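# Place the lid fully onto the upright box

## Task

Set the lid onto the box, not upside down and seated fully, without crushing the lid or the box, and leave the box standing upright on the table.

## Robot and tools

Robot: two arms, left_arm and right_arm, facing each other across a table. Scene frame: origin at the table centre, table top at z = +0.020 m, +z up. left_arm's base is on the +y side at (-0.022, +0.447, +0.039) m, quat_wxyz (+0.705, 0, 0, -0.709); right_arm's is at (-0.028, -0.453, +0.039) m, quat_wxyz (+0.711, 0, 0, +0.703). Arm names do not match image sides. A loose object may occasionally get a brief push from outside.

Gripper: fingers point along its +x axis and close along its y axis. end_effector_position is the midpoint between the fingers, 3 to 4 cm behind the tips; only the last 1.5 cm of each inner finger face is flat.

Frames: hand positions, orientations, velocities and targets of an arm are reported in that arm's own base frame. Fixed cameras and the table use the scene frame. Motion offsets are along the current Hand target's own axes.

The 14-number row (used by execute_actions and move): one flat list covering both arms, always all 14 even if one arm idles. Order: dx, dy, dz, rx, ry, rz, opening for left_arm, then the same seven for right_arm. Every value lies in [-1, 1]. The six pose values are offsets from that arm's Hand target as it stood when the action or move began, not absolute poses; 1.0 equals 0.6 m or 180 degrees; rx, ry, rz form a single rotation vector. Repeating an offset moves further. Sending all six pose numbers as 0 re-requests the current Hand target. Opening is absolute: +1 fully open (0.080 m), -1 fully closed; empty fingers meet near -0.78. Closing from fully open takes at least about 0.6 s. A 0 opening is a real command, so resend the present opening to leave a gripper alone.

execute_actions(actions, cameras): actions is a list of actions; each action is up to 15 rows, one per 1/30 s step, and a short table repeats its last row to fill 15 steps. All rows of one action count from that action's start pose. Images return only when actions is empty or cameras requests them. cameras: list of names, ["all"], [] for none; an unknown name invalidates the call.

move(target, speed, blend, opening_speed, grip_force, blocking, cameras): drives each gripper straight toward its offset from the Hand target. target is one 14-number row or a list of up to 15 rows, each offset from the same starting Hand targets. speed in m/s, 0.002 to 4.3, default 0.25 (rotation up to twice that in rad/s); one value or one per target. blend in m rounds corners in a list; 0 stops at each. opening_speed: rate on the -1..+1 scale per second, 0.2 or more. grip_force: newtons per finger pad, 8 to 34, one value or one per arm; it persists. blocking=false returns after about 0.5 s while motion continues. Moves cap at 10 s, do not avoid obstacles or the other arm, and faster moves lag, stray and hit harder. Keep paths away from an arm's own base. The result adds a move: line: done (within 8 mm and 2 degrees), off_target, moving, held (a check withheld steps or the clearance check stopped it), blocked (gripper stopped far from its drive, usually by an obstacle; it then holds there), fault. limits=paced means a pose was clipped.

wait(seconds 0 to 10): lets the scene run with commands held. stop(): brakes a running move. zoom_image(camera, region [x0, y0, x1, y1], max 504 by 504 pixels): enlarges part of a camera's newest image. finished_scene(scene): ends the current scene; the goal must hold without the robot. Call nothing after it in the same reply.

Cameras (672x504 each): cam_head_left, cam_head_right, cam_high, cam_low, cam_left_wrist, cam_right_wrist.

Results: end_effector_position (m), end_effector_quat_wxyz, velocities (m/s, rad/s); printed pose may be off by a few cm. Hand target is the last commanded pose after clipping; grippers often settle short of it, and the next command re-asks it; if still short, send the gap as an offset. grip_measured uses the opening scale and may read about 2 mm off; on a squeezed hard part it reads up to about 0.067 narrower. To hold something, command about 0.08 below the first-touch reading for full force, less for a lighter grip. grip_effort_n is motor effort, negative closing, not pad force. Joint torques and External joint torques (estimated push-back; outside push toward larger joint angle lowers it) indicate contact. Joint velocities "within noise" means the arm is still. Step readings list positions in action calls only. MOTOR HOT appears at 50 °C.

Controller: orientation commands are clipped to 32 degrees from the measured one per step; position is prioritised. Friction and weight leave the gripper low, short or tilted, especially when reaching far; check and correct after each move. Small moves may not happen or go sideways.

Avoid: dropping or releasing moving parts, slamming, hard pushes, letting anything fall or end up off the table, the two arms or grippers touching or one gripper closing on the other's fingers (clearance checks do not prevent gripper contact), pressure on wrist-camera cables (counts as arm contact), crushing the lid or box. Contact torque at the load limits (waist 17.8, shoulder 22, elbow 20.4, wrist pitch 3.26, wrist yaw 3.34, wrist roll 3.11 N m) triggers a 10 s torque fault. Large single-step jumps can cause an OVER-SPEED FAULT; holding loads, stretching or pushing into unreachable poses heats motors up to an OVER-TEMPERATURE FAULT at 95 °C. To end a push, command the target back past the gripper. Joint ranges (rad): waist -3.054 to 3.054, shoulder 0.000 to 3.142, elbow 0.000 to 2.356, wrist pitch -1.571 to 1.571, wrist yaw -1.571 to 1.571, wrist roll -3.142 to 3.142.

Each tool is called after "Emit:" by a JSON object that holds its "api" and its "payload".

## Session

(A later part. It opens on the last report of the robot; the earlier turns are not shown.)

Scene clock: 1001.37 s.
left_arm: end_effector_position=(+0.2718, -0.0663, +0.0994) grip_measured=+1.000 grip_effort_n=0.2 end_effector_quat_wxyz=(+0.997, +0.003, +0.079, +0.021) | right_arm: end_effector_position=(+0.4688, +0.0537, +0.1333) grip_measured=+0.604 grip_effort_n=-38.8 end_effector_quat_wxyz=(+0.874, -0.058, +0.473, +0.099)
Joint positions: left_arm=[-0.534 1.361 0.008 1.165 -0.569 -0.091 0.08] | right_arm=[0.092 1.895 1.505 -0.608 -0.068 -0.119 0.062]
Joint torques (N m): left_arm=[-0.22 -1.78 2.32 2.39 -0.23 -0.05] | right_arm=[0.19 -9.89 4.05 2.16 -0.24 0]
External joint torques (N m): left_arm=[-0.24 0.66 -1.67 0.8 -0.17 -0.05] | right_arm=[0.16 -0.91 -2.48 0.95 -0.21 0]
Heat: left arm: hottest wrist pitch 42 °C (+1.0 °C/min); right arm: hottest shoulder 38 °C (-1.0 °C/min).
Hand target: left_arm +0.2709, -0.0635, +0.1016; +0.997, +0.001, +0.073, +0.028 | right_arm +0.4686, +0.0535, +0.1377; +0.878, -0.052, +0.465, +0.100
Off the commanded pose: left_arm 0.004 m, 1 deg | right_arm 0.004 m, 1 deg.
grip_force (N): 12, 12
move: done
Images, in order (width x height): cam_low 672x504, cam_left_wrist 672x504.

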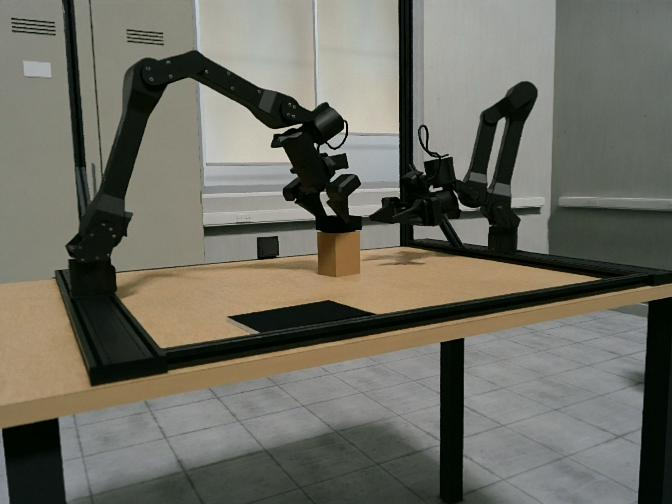

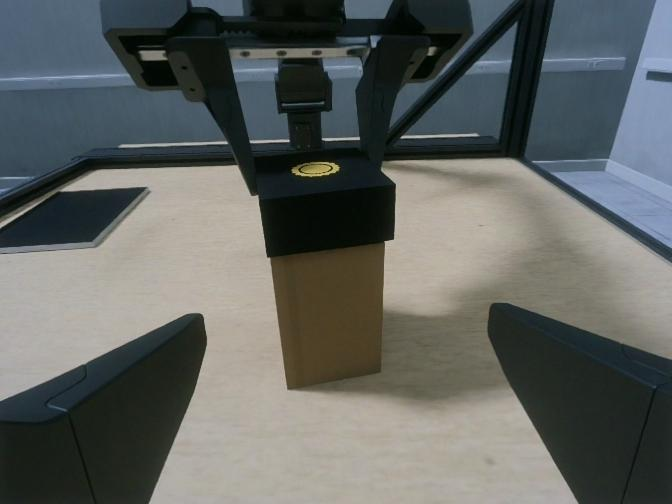

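Emit:
{"api": "move", "payload": {"target": [[0, 0, 0, 0, 0, 0, 1, 0.0037, -0.0013, -0.0063, 0, 0, 0, 0.4], [0, 0, 0, 0, 0, 0, 1, 0.0112, -0.001, -0.0132, 0, 0, 0, 0.4]], "speed": [0.03, 0.02], "cameras": ["cam_low", "cam_left_wrist"]}}

Emit:
{"api": "zoom_image", "payload": {"camera": "cam_left_wrist", "region": [240, 180, 400, 280]}}

Emit:
{"api": "zoom_image", "payload": {"camera": "cam_low", "region": [305, 210, 365, 255]}}

Scene clock: 1031.53 s.
left_arm: end_effector_position=(+0.2718, -0.0663, +0.0994) grip_measured=+1.000 grip_effort_n=0.2 end_effector_quat_wxyz=(+0.997, +0.003, +0.079, +0.021) | right_arm: end_effector_position=(+0.4669, +0.0535, +0.1226) grip_measured=+0.604 grip_effort_n=-38.8 end_effector_quat_wxyz=(+0.874, -0.058, +0.473, +0.099)
Joint positions: left_arm=[-0.534 1.361 0.008 1.165 -0.569 -0.091 0.08] | right_arm=[0.092 1.895 1.462 -0.565 -0.068 -0.119 0.062]
Joint torques (N m): left_arm=[-0.23 -1.78 2.34 2.39 -0.23 -0.05] | right_arm=[-0.11 -10.32 3.84 2.05 -0.28 -0.06]
External joint torques (N m): left_arm=[-0.24 0.62 -1.63 0.82 -0.17 -0.05] | right_arm=[-0.14 -1.4 -2.63 0.85 -0.24 -0.07]
Heat: left arm: hottest wrist pitch 42 °C (+0.0 °C/min); right arm: hottest wrist pitch 41 °C (+4.0 °C/min).
Hand target: left_arm +0.2709, -0.0635, +0.1016; +0.997, +0.001, +0.073, +0.028 | right_arm +0.4660, +0.0523, +0.1277; +0.878, -0.052, +0.465, +0.100
Off the commanded pose: left_arm 0.004 m, 1 deg | right_arm 0.005 m, 1 deg.
grip_force (N): 12, 12
move: done
Images, in order (width x height): cam_low 672x504, cam_left_wrist 672x504.

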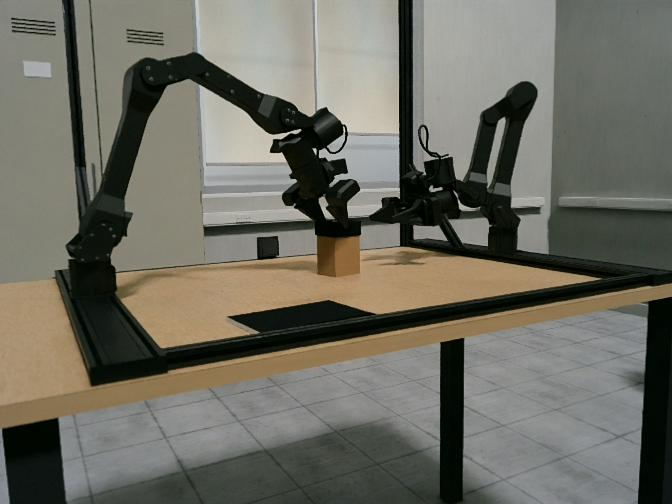

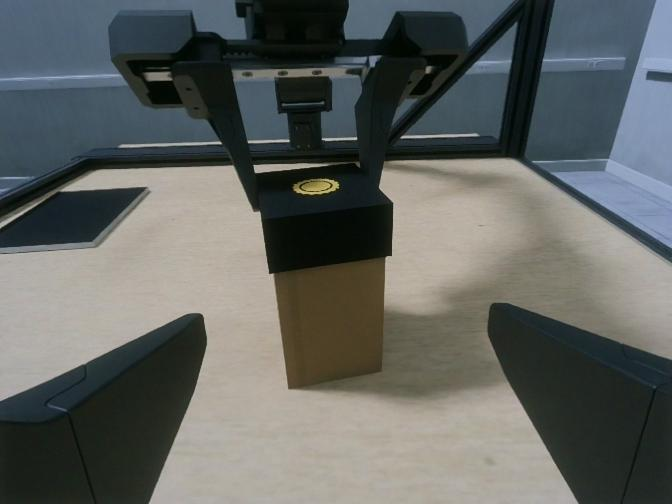

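Scaled by 3.150 from the camera's 672x504 image, which has a finer 960x720 frame.

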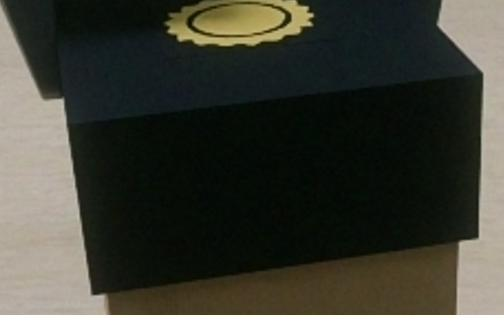

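Scaled by 8.400 from the camera's 672x504 image, which has a finer 960x720 frame.

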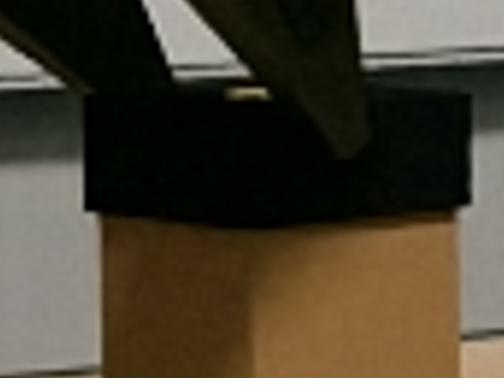

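Emit:
{"api": "move", "payload": {"target": [[0, 0, 0, 0, 0, 0, 1, 0.011, 0, -0.0075, 0, 0, 0, 0.4], [0, 0, 0, 0, 0, 0, 1, 0.0215, 0, -0.0155, 0, 0, 0, 0.4]], "speed": [0.03, 0.03], "cameras": ["cam_low", "cam_left_wrist"]}}

Emit:
{"api": "zoom_image", "payload": {"camera": "cam_left_wrist", "region": [240, 160, 400, 400]}}

Emit:
{"api": "zoom_image", "payload": {"camera": "cam_low", "region": [305, 205, 375, 285]}}

Scene clock: 1045.03 s.
left_arm: end_effector_position=(+0.2718, -0.0663, +0.0994) grip_measured=+1.000 grip_effort_n=0.2 end_effector_quat_wxyz=(+0.997, +0.003, +0.079, +0.021) | right_arm: end_effector_position=(+0.4669, +0.0535, +0.1125) grip_measured=+0.604 grip_effort_n=-38.8 end_effector_quat_wxyz=(+0.877, -0.058, +0.467, +0.099)
Joint positions: left_arm=[-0.534 1.361 0.008 1.165 -0.569 -0.091 0.08] | right_arm=[0.092 1.895 1.415 -0.503 -0.068 -0.119 0.062]
Joint torques (N m): left_arm=[-0.23 -1.79 2.33 2.39 -0.23 -0.05] | right_arm=[-0.09 -8.89 3.7 1.99 -0.28 -0.03]
External joint torques (N m): left_arm=[-0.23 0.66 -1.68 0.79 -0.17 -0.05] | right_arm=[-0.08 0.06 -2.79 0.76 -0.24 -0.03]
Heat: left arm: hottest wrist pitch 43 °C (+1.0 °C/min); right arm: hottest shoulder 40 °C (+2.0 °C/min).
Hand target: left_arm +0.2709, -0.0635, +0.1016; +0.997, +0.001, +0.073, +0.028 | right_arm +0.4656, +0.0522, +0.1118; +0.878, -0.052, +0.465, +0.100
Off the commanded pose: left_arm 0.004 m, 1 deg | right_arm 0.002 m, 1 deg.
grip_force (N): 12, 12
move: done
Images, in order (width x height): cam_low 672x504, cam_left_wrist 672x504.

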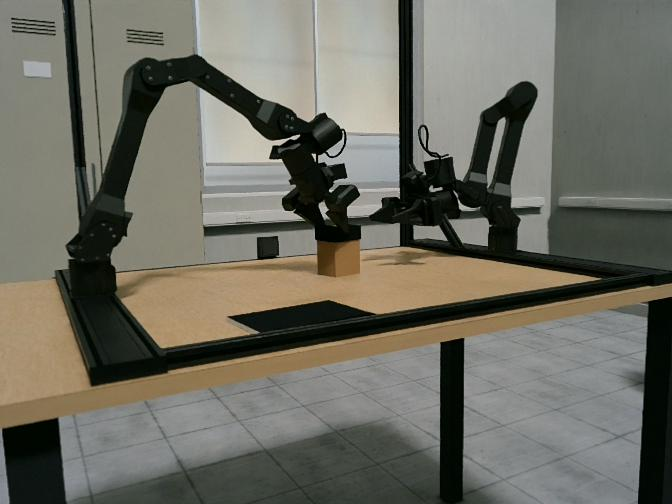

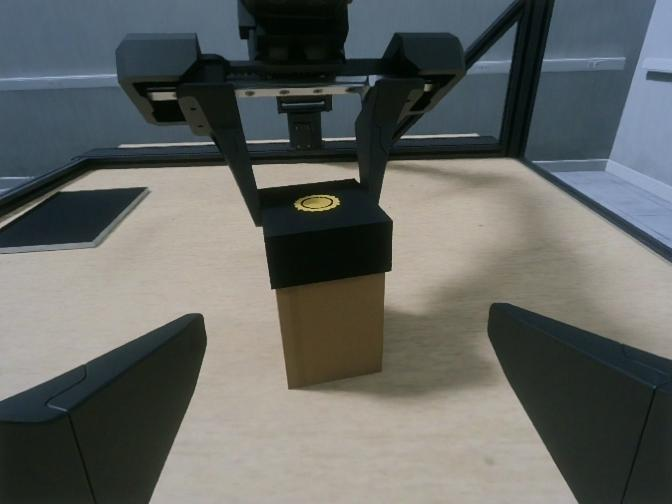

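Scaled by 2.100 from the camera's 672x504 image, which has a finer 960x720 frame.

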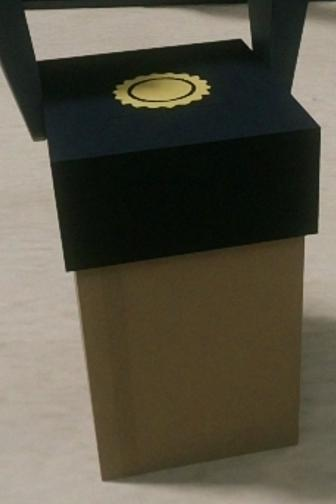

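Scaled by 6.300 from the camera's 672x504 image, which has a finer 960x720 frame.

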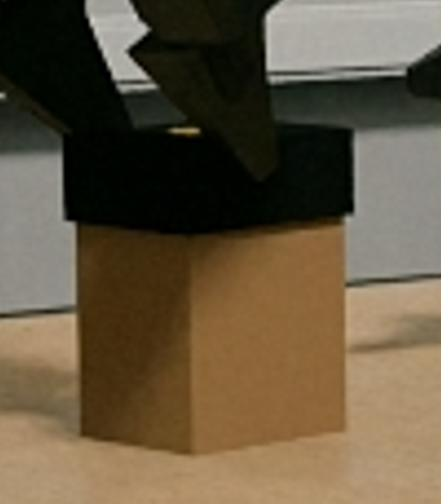

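Emit:
{"api": "move", "payload": {"target": [[0, 0, 0, 0, 0, 0, 1, 0.0085, 0, -0.006, 0, 0, 0, 0.4], [0, 0, 0, 0, 0, 0, 1, 0.0165, 0, -0.0115, 0, 0, 0, 0.4]], "speed": [0.03, 0.02], "cameras": ["cam_low", "cam_left_wrist"]}}

Emit:
{"api": "zoom_image", "payload": {"camera": "cam_left_wrist", "region": [240, 160, 400, 400]}}

Emit:
{"api": "zoom_image", "payload": {"camera": "cam_low", "region": [305, 205, 375, 285]}}

Scene clock: 1054.43 s.
left_arm: end_effector_position=(+0.2718, -0.0663, +0.0994) grip_measured=+1.000 grip_effort_n=0.2 end_effector_quat_wxyz=(+0.997, +0.003, +0.079, +0.021) | right_arm: end_effector_position=(+0.4666, +0.0535, +0.1052) grip_measured=+0.604 grip_effort_n=-39.3 end_effector_quat_wxyz=(+0.879, -0.058, +0.462, +0.098)
Joint positions: left_arm=[-0.534 1.361 0.008 1.165 -0.569 -0.091 0.08] | right_arm=[0.092 1.895 1.38 -0.457 -0.068 -0.119 0.062]
Joint torques (N m): left_arm=[-0.23 -1.79 2.33 2.4 -0.24 -0.05] | right_arm=[-0.1 -7.51 3.66 1.99 -0.27 -0.06]
External joint torques (N m): left_arm=[-0.23 0.62 -1.65 0.82 -0.17 -0.05] | right_arm=[-0.09 1.27 -2.65 0.8 -0.23 -0.06]
Heat: left arm: hottest wrist pitch 43 °C (+1.0 °C/min); right arm: hottest shoulder 40 °C (+2.0 °C/min).
Hand target: left_arm +0.2709, -0.0635, +0.1016; +0.997, +0.001, +0.073, +0.028 | right_arm +0.4654, +0.0522, +0.0997; +0.878, -0.052, +0.465, +0.100
Off the commanded pose: left_arm 0.004 m, 1 deg | right_arm 0.006 m, 1 deg.
grip_force (N): 12, 12
move: done
Images, in order (width x height): cam_low 672x504, cam_left_wrist 672x504.

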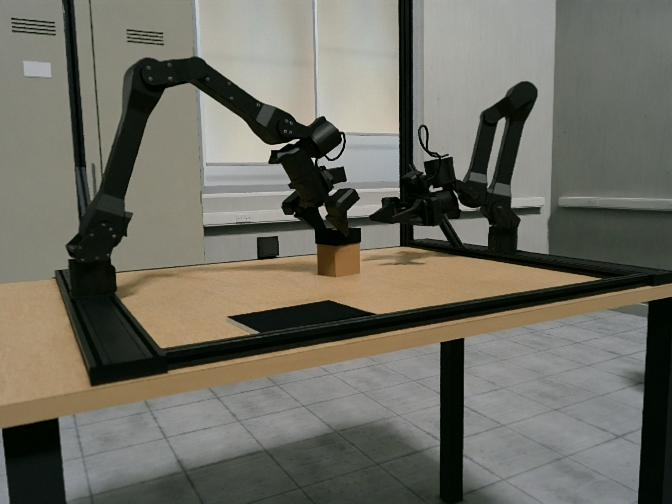

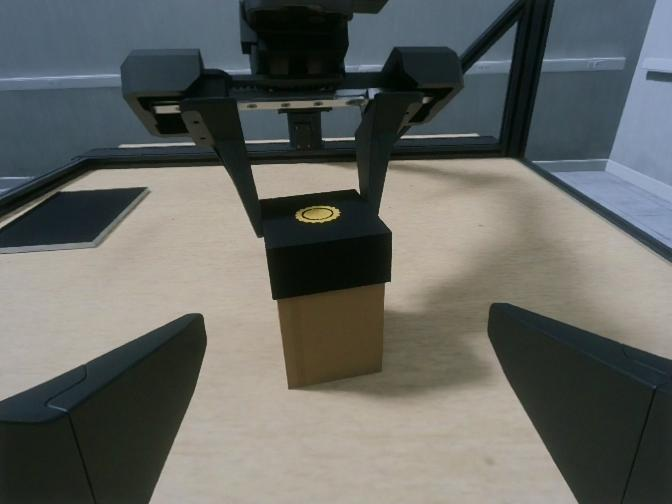

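Scaled by 2.100 from the camera's 672x504 image, which has a finer 960x720 frame.

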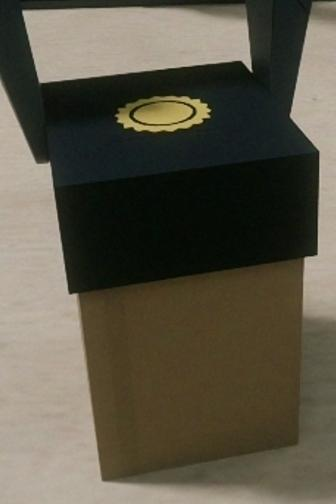

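Scaled by 6.300 from the camera's 672x504 image, which has a finer 960x720 frame.

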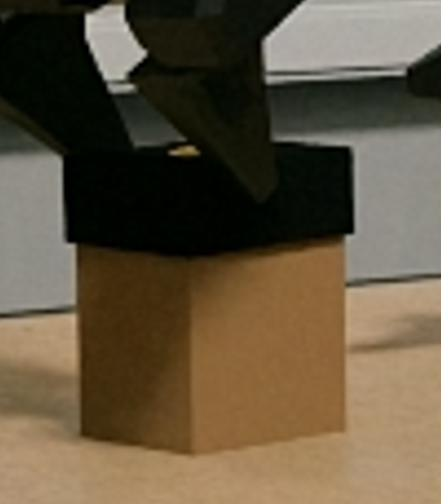

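Emit:
{"api": "move", "payload": {"target": [[0, 0, 0, 0, 0, 0, 1, 0.0068, 0, -0.0045, 0, 0.003, 0, 0.4], [0, 0, 0, 0, 0, 0, 1, 0.0125, 0, -0.0085, 0, 0.005, 0, 0.4]], "speed": [0.02, 0.02], "cameras": ["cam_low", "cam_left_wrist"]}}

Emit:
{"api": "zoom_image", "payload": {"camera": "cam_low", "region": [305, 205, 375, 285]}}

Emit:
{"api": "zoom_image", "payload": {"camera": "cam_left_wrist", "region": [240, 160, 400, 400]}}

Scene clock: 1065.50 s.
left_arm: end_effector_position=(+0.2718, -0.0663, +0.0994) grip_measured=+1.000 grip_effort_n=0.7 end_effector_quat_wxyz=(+0.997, +0.003, +0.079, +0.021) | right_arm: end_effector_position=(+0.4672, +0.0535, +0.1016) grip_measured=+0.604 grip_effort_n=-38.8 end_effector_quat_wxyz=(+0.879, -0.058, +0.464, +0.099)
Joint positions: left_arm=[-0.534 1.361 0.008 1.165 -0.569 -0.091 0.08] | right_arm=[0.092 1.902 1.376 -0.45 -0.068 -0.119 0.062]
Joint torques (N m): left_arm=[-0.21 -1.78 2.33 2.39 -0.23 -0.05] | right_arm=[-0.07 -6.55 3.34 1.94 -0.23 -0.07]
External joint torques (N m): left_arm=[-0.23 0.63 -1.64 0.82 -0.17 -0.05] | right_arm=[-0.05 2.47 -3.2 0.66 -0.2 -0.07]
Heat: left arm: hottest wrist pitch 43 °C (+1.0 °C/min); right arm: hottest shoulder 39 °C (+0.0 °C/min).
Hand target: left_arm +0.2709, -0.0635, +0.1016; +0.997, +0.001, +0.073, +0.028 | right_arm +0.4654, +0.0522, +0.0907; +0.874, -0.053, +0.472, +0.099
Off the commanded pose: left_arm 0.004 m, 1 deg | right_arm 0.011 m, 1 deg.
grip_force (N): 12, 12
move: off_target (right_arm)
Images, in order (width x height): cam_low 672x504, cam_left_wrist 672x504.

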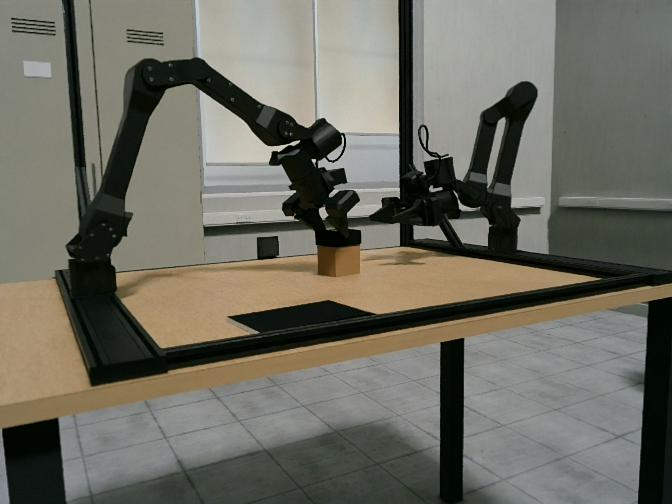

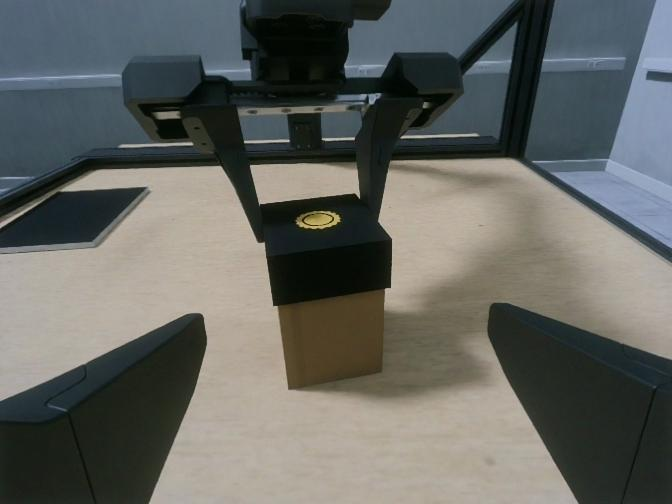

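Scaled by 6.300 from the camera's 672x504 image, which has a finer 960x720 frame.

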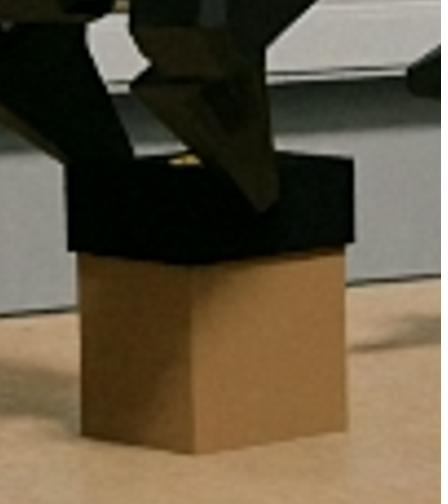

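Scaled by 2.100 from the camera's 672x504 image, which has a finer 960x720 frame.

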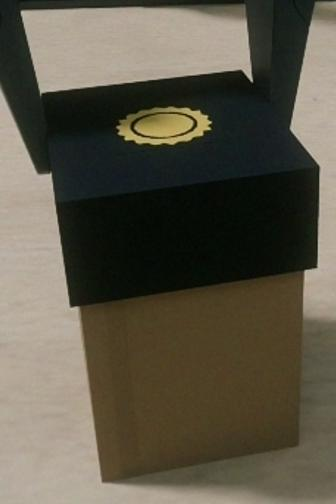

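Emit:
{"api": "move", "payload": {"target": [[0, 0, 0, 0, 0, 0, 1, -0.0125, 0, 0.0082, 0, 0, 0, 0.4], [0, 0, 0, 0, 0, 0, 1, -0.0125, 0, 0.0082, 0, 0, 0, 1], [0, 0, 0, 0, 0, 0, 1, -0.1292, 0, 0.0082, 0, 0, 0, 1]], "speed": [0.03, 0.03, 0.08], "opening_speed": 0.5, "cameras": ["cam_low", "cam_left_wrist", "cam_right_wrist"]}}

Emit:
{"api": "zoom_image", "payload": {"camera": "cam_low", "region": [305, 205, 375, 285]}}

Emit:
{"api": "zoom_image", "payload": {"camera": "cam_left_wrist", "region": [240, 160, 400, 400]}}

Scene clock: 1087.77 s.
left_arm: end_effector_position=(+0.2718, -0.0663, +0.0994) grip_measured=+1.000 grip_effort_n=1.6 end_effector_quat_wxyz=(+0.997, +0.003, +0.079, +0.021) | right_arm: end_effector_position=(+0.4263, +0.0456, +0.1461) grip_measured=+0.997 grip_effort_n=16.0 end_effector_quat_wxyz=(+0.867, -0.055, +0.485, +0.096)
Joint positions: left_arm=[-0.534 1.361 0.008 1.165 -0.569 -0.091 0.08] | right_arm=[0.082 1.743 1.378 -0.66 -0.071 -0.122 0.08]
Joint torques (N m): left_arm=[-0.22 -1.78 2.35 2.4 -0.23 -0.05] | right_arm=[-0.37 -9.33 6.43 0.94 -0.42 -0.13]
External joint torques (N m): left_arm=[-0.23 0.62 -1.59 0.83 -0.17 -0.05] | right_arm=[-0.34 -1.43 -0.12 -0.25 -0.39 -0.13]
Heat: left arm: hottest wrist pitch 43 °C (+1.0 °C/min); right arm: hottest shoulder 38 °C (-1.0 °C/min).
Hand target: left_arm +0.2709, -0.0635, +0.1016; +0.997, +0.001, +0.073, +0.028 | right_arm +0.4280, +0.0436, +0.1582; +0.874, -0.053, +0.472, +0.099
Off the commanded pose: left_arm 0.004 m, 1 deg | right_arm 0.012 m, 2 deg.
grip_force (N): 12, 12
move: off_target (right_arm)
Images, in order (width x height): cam_low 672x504, cam_left_wrist 672x504, cam_right_wrist 672x504.

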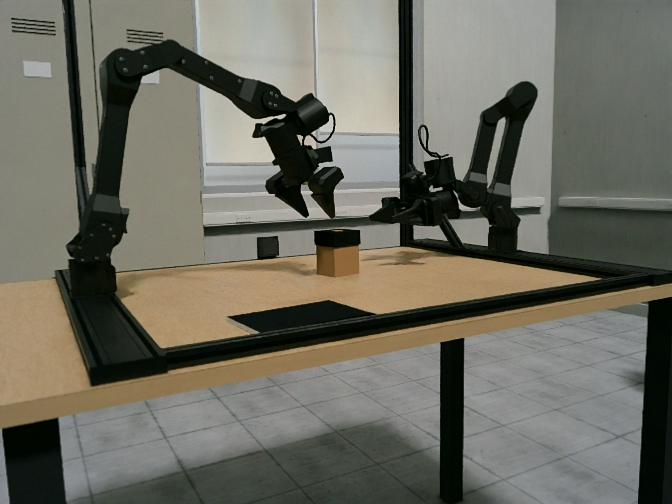

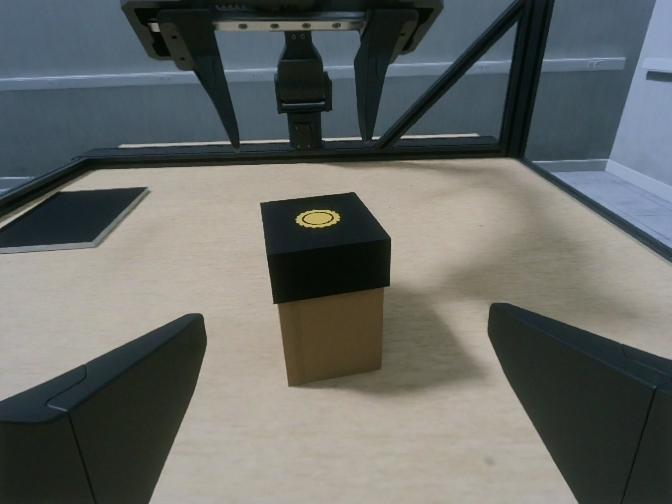

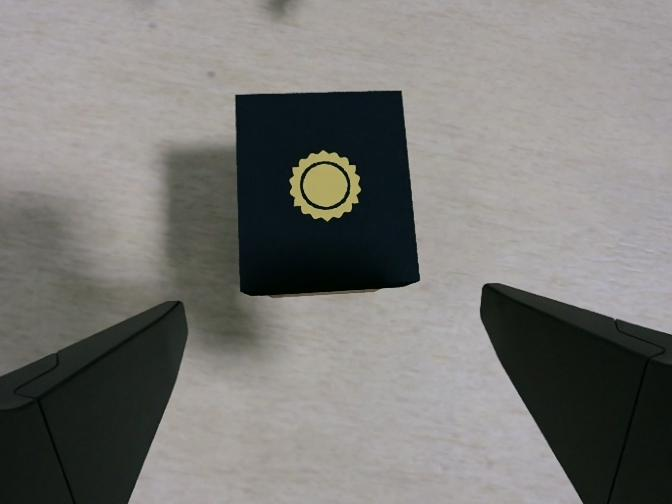

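Scaled by 6.300 from the camera's 672x504 image, which has a finer 960x720 frame.

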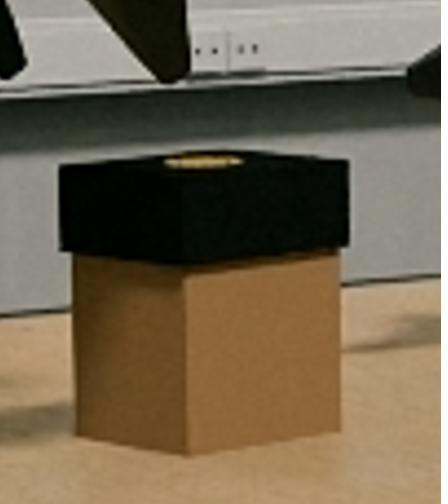

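Scaled by 2.100 from the camera's 672x504 image, which has a finer 960x720 frame.

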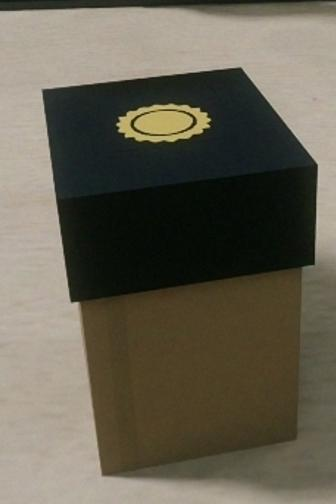

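Emit:
{"api": "move", "payload": {"target": [[0, 0, 0, 0, 0, 0, 1, 0.0578, 0.0025, 0.042, 0, 0, 0, 0.1], [0, 0, 0, 0, 0, 0, 1, 0.1038, 0.0025, 0.0117, 0, 0, 0, 0.1]], "speed": [0.1, 0.04], "opening_speed": 1.2, "cameras": ["cam_low", "cam_left_wrist"]}}

Emit:
{"api": "zoom_image", "payload": {"camera": "cam_low", "region": [305, 205, 375, 285]}}

Emit:
{"api": "zoom_image", "payload": {"camera": "cam_left_wrist", "region": [220, 140, 420, 400]}}

Scene clock: 1125.80 s.
left_arm: end_effector_position=(+0.2718, -0.0663, +0.0994) grip_measured=+1.000 grip_effort_n=0.7 end_effector_quat_wxyz=(+0.997, +0.003, +0.079, +0.021) | right_arm: end_effector_position=(+0.4672, +0.0555, +0.1167) grip_measured=+0.103 grip_effort_n=-15.6 end_effector_quat_wxyz=(+0.876, -0.059, +0.468, +0.102)
Joint positions: left_arm=[-0.534 1.361 0.008 1.165 -0.569 -0.091 0.08] | right_arm=[0.095 1.895 1.433 -0.525 -0.071 -0.12 0.04]
Joint torques (N m): left_arm=[-0.21 -1.8 2.32 2.39 -0.23 -0.05] | right_arm=[0.19 -7.25 3.61 2 0.01 0.07]
External joint torques (N m): left_arm=[-0.22 0.63 -1.69 0.8 -0.17 -0.05] | right_arm=[0.21 1.7 -2.9 0.77 0.05 0.07]
Heat: left arm: hottest wrist pitch 43 °C (+0.0 °C/min); right arm: hottest shoulder 37 °C (-2.0 °C/min).
Hand target: left_arm +0.2709, -0.0635, +0.1016; +0.997, +0.001, +0.073, +0.028 | right_arm +0.4666, +0.0540, +0.1099; +0.874, -0.053, +0.472, +0.099
Off the commanded pose: left_arm 0.004 m, 1 deg | right_arm 0.007 m, 1 deg.
grip_force (N): 12, 12
move: done
Images, in order (width x height): cam_low 672x504, cam_left_wrist 672x504.

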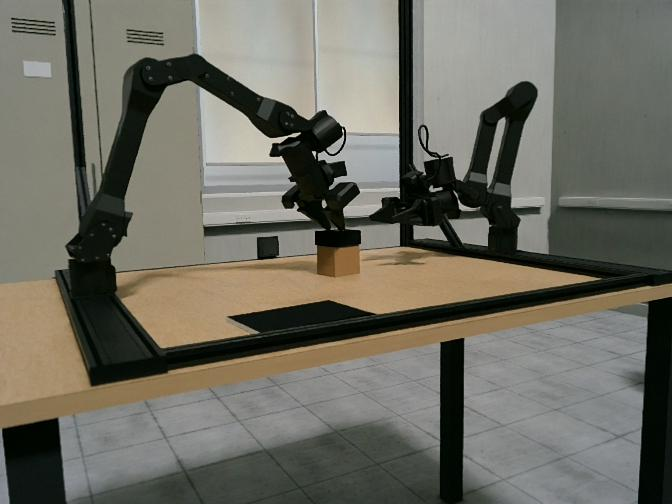

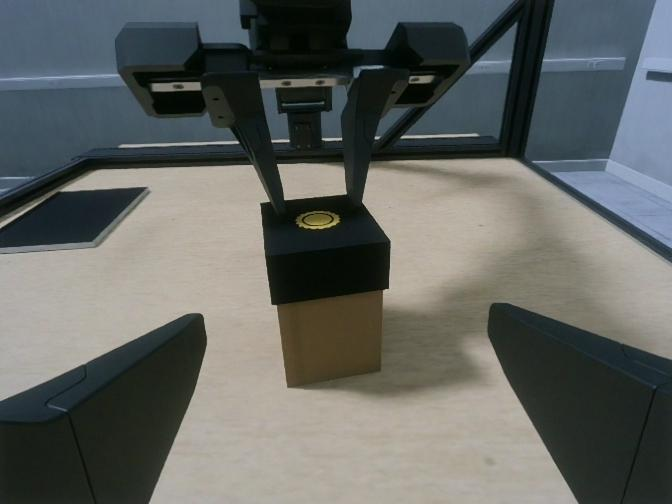

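Scaled by 6.300 from the camera's 672x504 image, which has a finer 960x720 frame.

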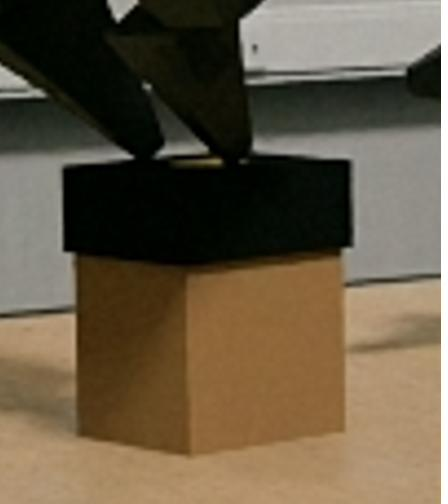

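Scaled by 1.938 from the camera's 672x504 image, which has a finer 960x720 frame.

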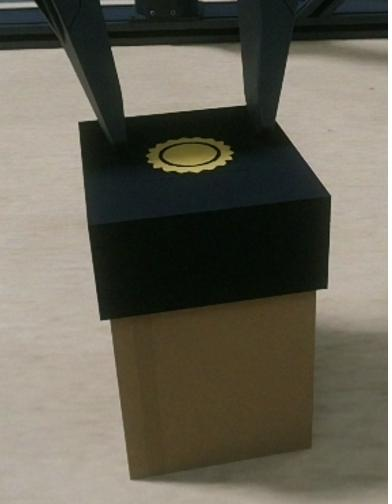

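Emit:
{"api": "move", "payload": {"target": [[0, 0, 0, 0, 0, 0, 1, -0.0113, 0, 0.0313, 0, 0, 0, 0.1], [0, 0, 0, 0, 0, 0, 1, 0.0193, 0, 0.0112, 0, 0, 0, 0.1]], "speed": [0.06, 0.03], "cameras": ["cam_low", "cam_left_wrist"]}}

Emit:
{"api": "zoom_image", "payload": {"camera": "cam_low", "region": [305, 205, 375, 285]}}

Emit:
{"api": "zoom_image", "payload": {"camera": "cam_left_wrist", "region": [220, 140, 420, 400]}}

Scene clock: 1139.37 s.
left_arm: end_effector_position=(+0.2718, -0.0663, +0.0994) grip_measured=+1.000 grip_effort_n=0.7 end_effector_quat_wxyz=(+0.997, +0.003, +0.079, +0.021) | right_arm: end_effector_position=(+0.4803, +0.0581, +0.1158) grip_measured=+0.103 grip_effort_n=-15.6 end_effector_quat_wxyz=(+0.879, -0.054, +0.462, +0.105)
Joint positions: left_arm=[-0.534 1.361 0.008 1.165 -0.569 -0.091 0.08] | right_arm=[0.095 1.938 1.481 -0.516 -0.08 -0.116 0.04]
Joint torques (N m): left_arm=[-0.22 -1.8 2.32 2.39 -0.24 -0.05] | right_arm=[0.29 -6.87 3.31 1.82 0.09 0.05]
External joint torques (N m): left_arm=[-0.24 0.62 -1.68 0.8 -0.17 -0.05] | right_arm=[0.37 2.38 -3.19 0.58 0.12 0.05]
Heat: left arm: hottest wrist pitch 43 °C (+0.0 °C/min); right arm: hottest shoulder 37 °C (-1.0 °C/min).
Hand target: left_arm +0.2709, -0.0635, +0.1016; +0.997, +0.001, +0.073, +0.028 | right_arm +0.4783, +0.0567, +0.1040; +0.874, -0.053, +0.472, +0.099
Off the commanded pose: left_arm 0.004 m, 1 deg | right_arm 0.012 m, 1 deg.
grip_force (N): 12, 12
move: off_target (right_arm)
Images, in order (width x height): cam_low 672x504, cam_left_wrist 672x504.

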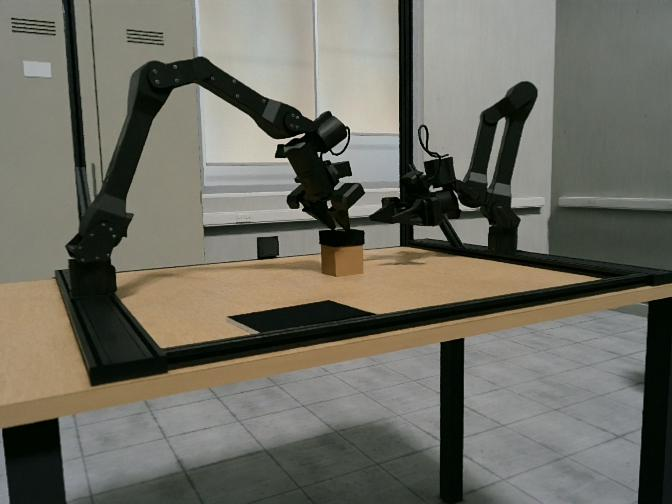

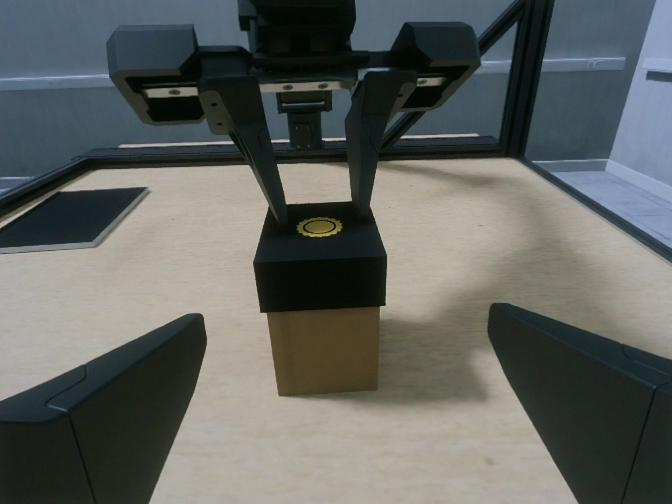

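Scaled by 6.300 from the camera's 672x504 image, which has a finer 960x720 frame.

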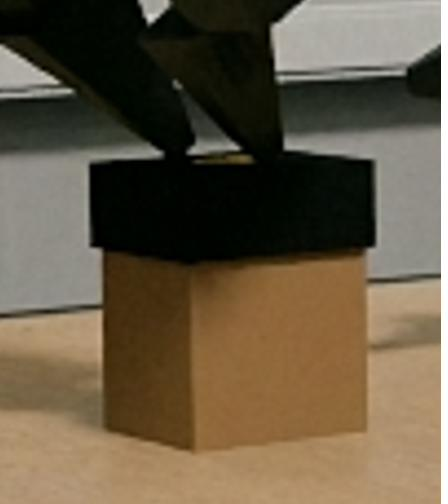

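Scaled by 1.938 from the camera's 672x504 image, which has a finer 960x720 frame.

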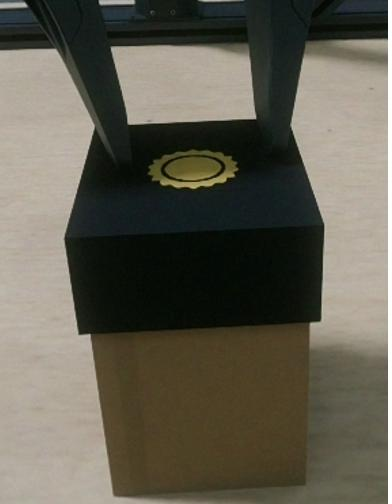

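Emit:
{"api": "move", "payload": {"target": [[0, 0, 0, 0, 0, 0, 1, -0.0112, -0.0018, 0.0438, 0, 0, 0, 0.1], [0, 0, 0, 0, 0, 0, 1, 0.0168, -0.0007, 0.0195, 0, 0, 0, 0.1]], "speed": [0.06, 0.03], "cameras": ["cam_low", "cam_left_wrist"]}}

Emit:
{"api": "zoom_image", "payload": {"camera": "cam_low", "region": [305, 205, 375, 285]}}

Emit:
{"api": "zoom_image", "payload": {"camera": "cam_left_wrist", "region": [220, 140, 420, 400]}}

Scene clock: 1167.33 s.
left_arm: end_effector_position=(+0.2718, -0.0663, +0.0994) grip_measured=+1.000 grip_effort_n=0.7 end_effector_quat_wxyz=(+0.997, +0.003, +0.079, +0.021) | right_arm: end_effector_position=(+0.4972, +0.0613, +0.1148) grip_measured=+0.103 grip_effort_n=-15.6 end_effector_quat_wxyz=(+0.880, -0.050, +0.461, +0.103)
Joint positions: left_arm=[-0.534 1.361 0.008 1.165 -0.569 -0.091 0.08] | right_arm=[0.098 2.001 1.564 -0.531 -0.08 -0.103 0.04]
Joint torques (N m): left_arm=[-0.23 -1.79 2.33 2.39 -0.23 -0.05] | right_arm=[0.27 -7.74 2.78 1.67 0.15 0.05]
External joint torques (N m): left_arm=[-0.23 0.63 -1.62 0.82 -0.17 -0.05] | right_arm=[0.37 2.09 -3.82 0.4 0.18 0.05]
Heat: left arm: hottest wrist pitch 44 °C (+1.0 °C/min); right arm: hottest wrist pitch 37 °C (+2.0 °C/min).
Hand target: left_arm +0.2709, -0.0635, +0.1016; +0.997, +0.001, +0.073, +0.028 | right_arm +0.4933, +0.0597, +0.1020; +0.874, -0.053, +0.472, +0.099
Off the commanded pose: left_arm 0.004 m, 1 deg | right_arm 0.014 m, 2 deg.
grip_force (N): 12, 12
move: off_target (right_arm)
Images, in order (width x height): cam_low 672x504, cam_left_wrist 672x504.

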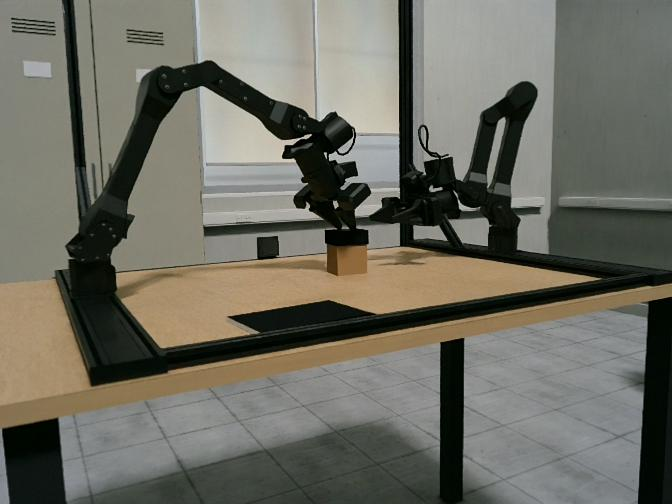

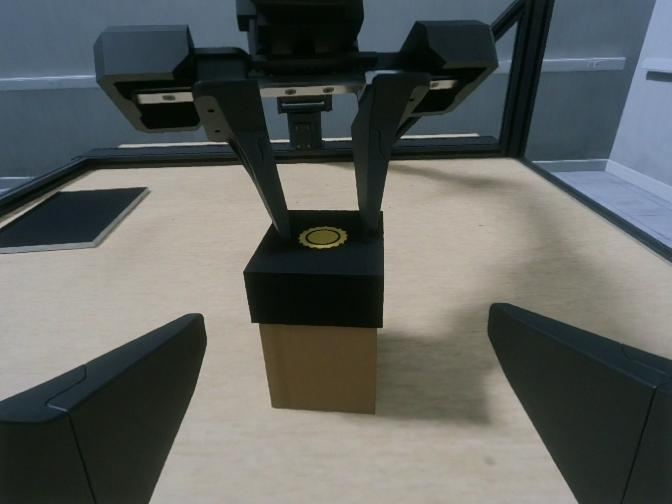

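Scaled by 6.300 from the camera's 672x504 image, which has a finer 960x720 frame.

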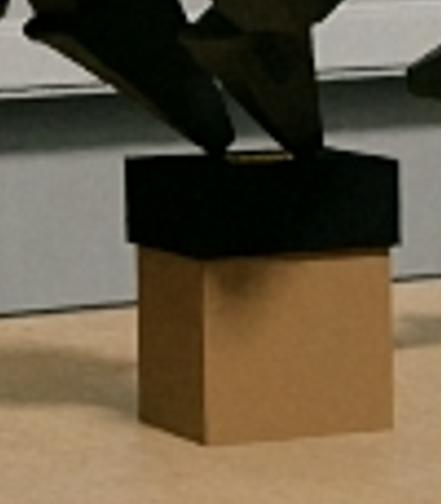

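Scaled by 1.938 from the camera's 672x504 image, which has a finer 960x720 frame.

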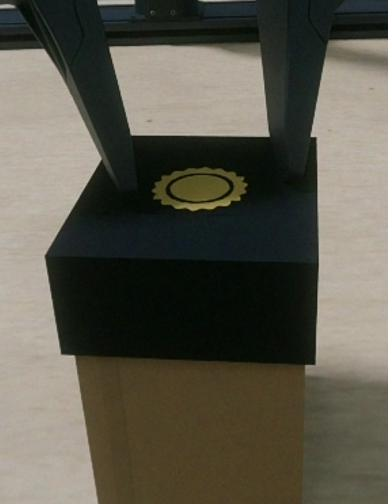

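Emit:
{"api": "move", "payload": {"target": [[0, 0, 0, 0, 0, 0, 1, -0.045, 0, 0.035, 0, 0, 0, 0.1], [0, 0, 0, 0, 0, 0, 1, -0.25, 0, 0.05, 0, 0, 0, 0.1]], "speed": [0.05, 0.2], "blend": [0.01, 0], "cameras": ["cam_low", "cam_left_wrist", "cam_right_wrist"]}}

Emit:
{"api": "zoom_image", "payload": {"camera": "cam_low", "region": [315, 210, 375, 285]}}

Emit:
{"api": "zoom_image", "payload": {"camera": "cam_left_wrist", "region": [220, 190, 410, 420]}}

Scene clock: 1182.07 s.
left_arm: end_effector_position=(+0.2718, -0.0663, +0.0994) grip_measured=+1.000 grip_effort_n=1.2 end_effector_quat_wxyz=(+0.997, +0.003, +0.079, +0.021) | right_arm: end_effector_position=(+0.4361, +0.0478, +0.2299) grip_measured=+0.103 grip_effort_n=-15.6 end_effector_quat_wxyz=(+0.866, -0.057, +0.488, +0.098)
Joint positions: left_arm=[-0.534 1.361 0.008 1.165 -0.569 -0.091 0.08] | right_arm=[0.085 1.803 1.788 -1.016 -0.071 -0.125 0.04]
Joint torques (N m): left_arm=[-0.22 -1.79 2.33 2.39 -0.24 -0.05] | right_arm=[-0.26 -8.87 7.55 0.94 -0.28 -0.14]
External joint torques (N m): left_arm=[-0.23 0.64 -1.67 0.8 -0.17 -0.05] | right_arm=[-0.21 -0.58 1.11 -0.22 -0.25 -0.14]
Heat: left arm: hottest wrist pitch 44 °C (+1.0 °C/min); right arm: hottest shoulder 36 °C (-1.0 °C/min).
Hand target: left_arm +0.2709, -0.0635, +0.1016; +0.997, +0.001, +0.073, +0.028 | right_arm +0.4376, +0.0468, +0.2438; +0.874, -0.053, +0.472, +0.099
Off the commanded pose: left_arm 0.004 m, 1 deg | right_arm 0.014 m, 2 deg.
grip_force (N): 12, 12
move: off_target (right_arm)
Images, in order (width x height): cam_low 672x504, cam_left_wrist 672x504, cam_right_wrist 672x504.

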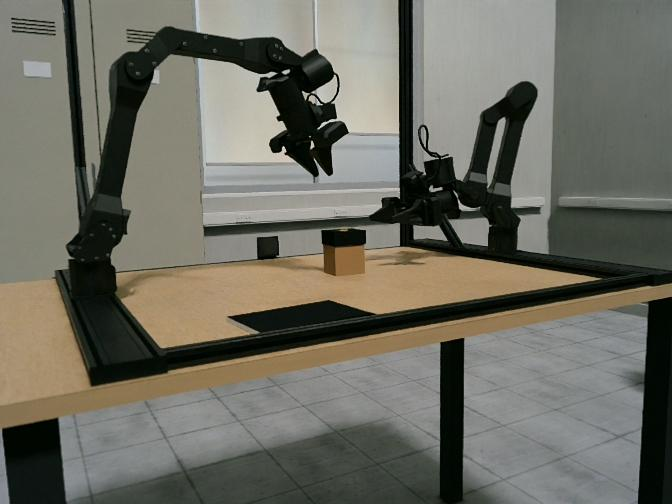

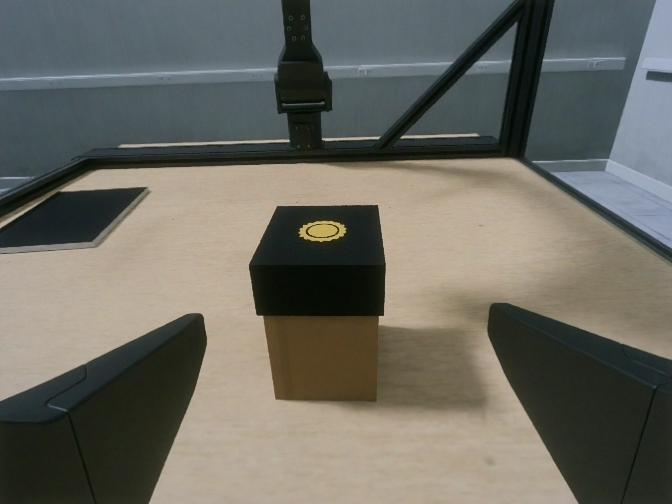

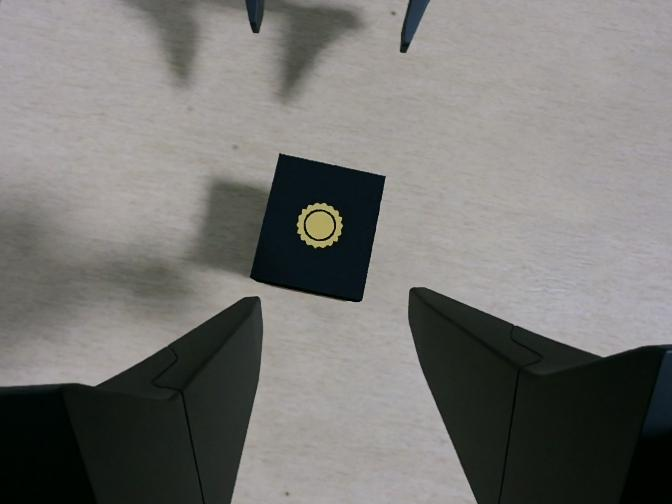

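Scaled by 6.720 from the camera's 672x504 image, which has a finer 960x720 frame.

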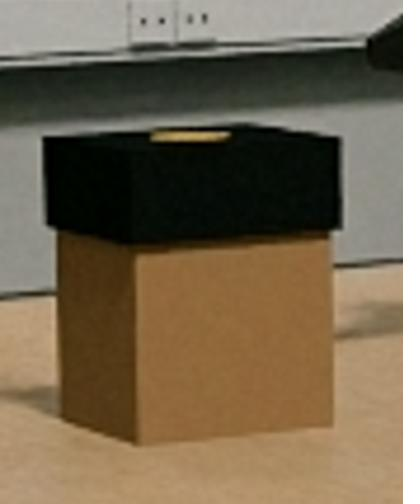

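Scaled by 2.191 from the camera's 672x504 image, which has a finer 960x720 frame.

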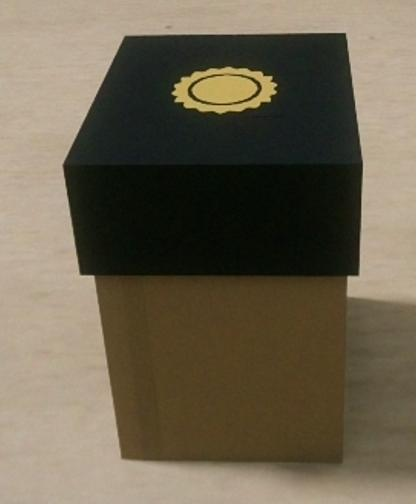

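Emit:
{"api": "finished_scene", "payload": {"scene": 2}}

The scene is finished: the task was done.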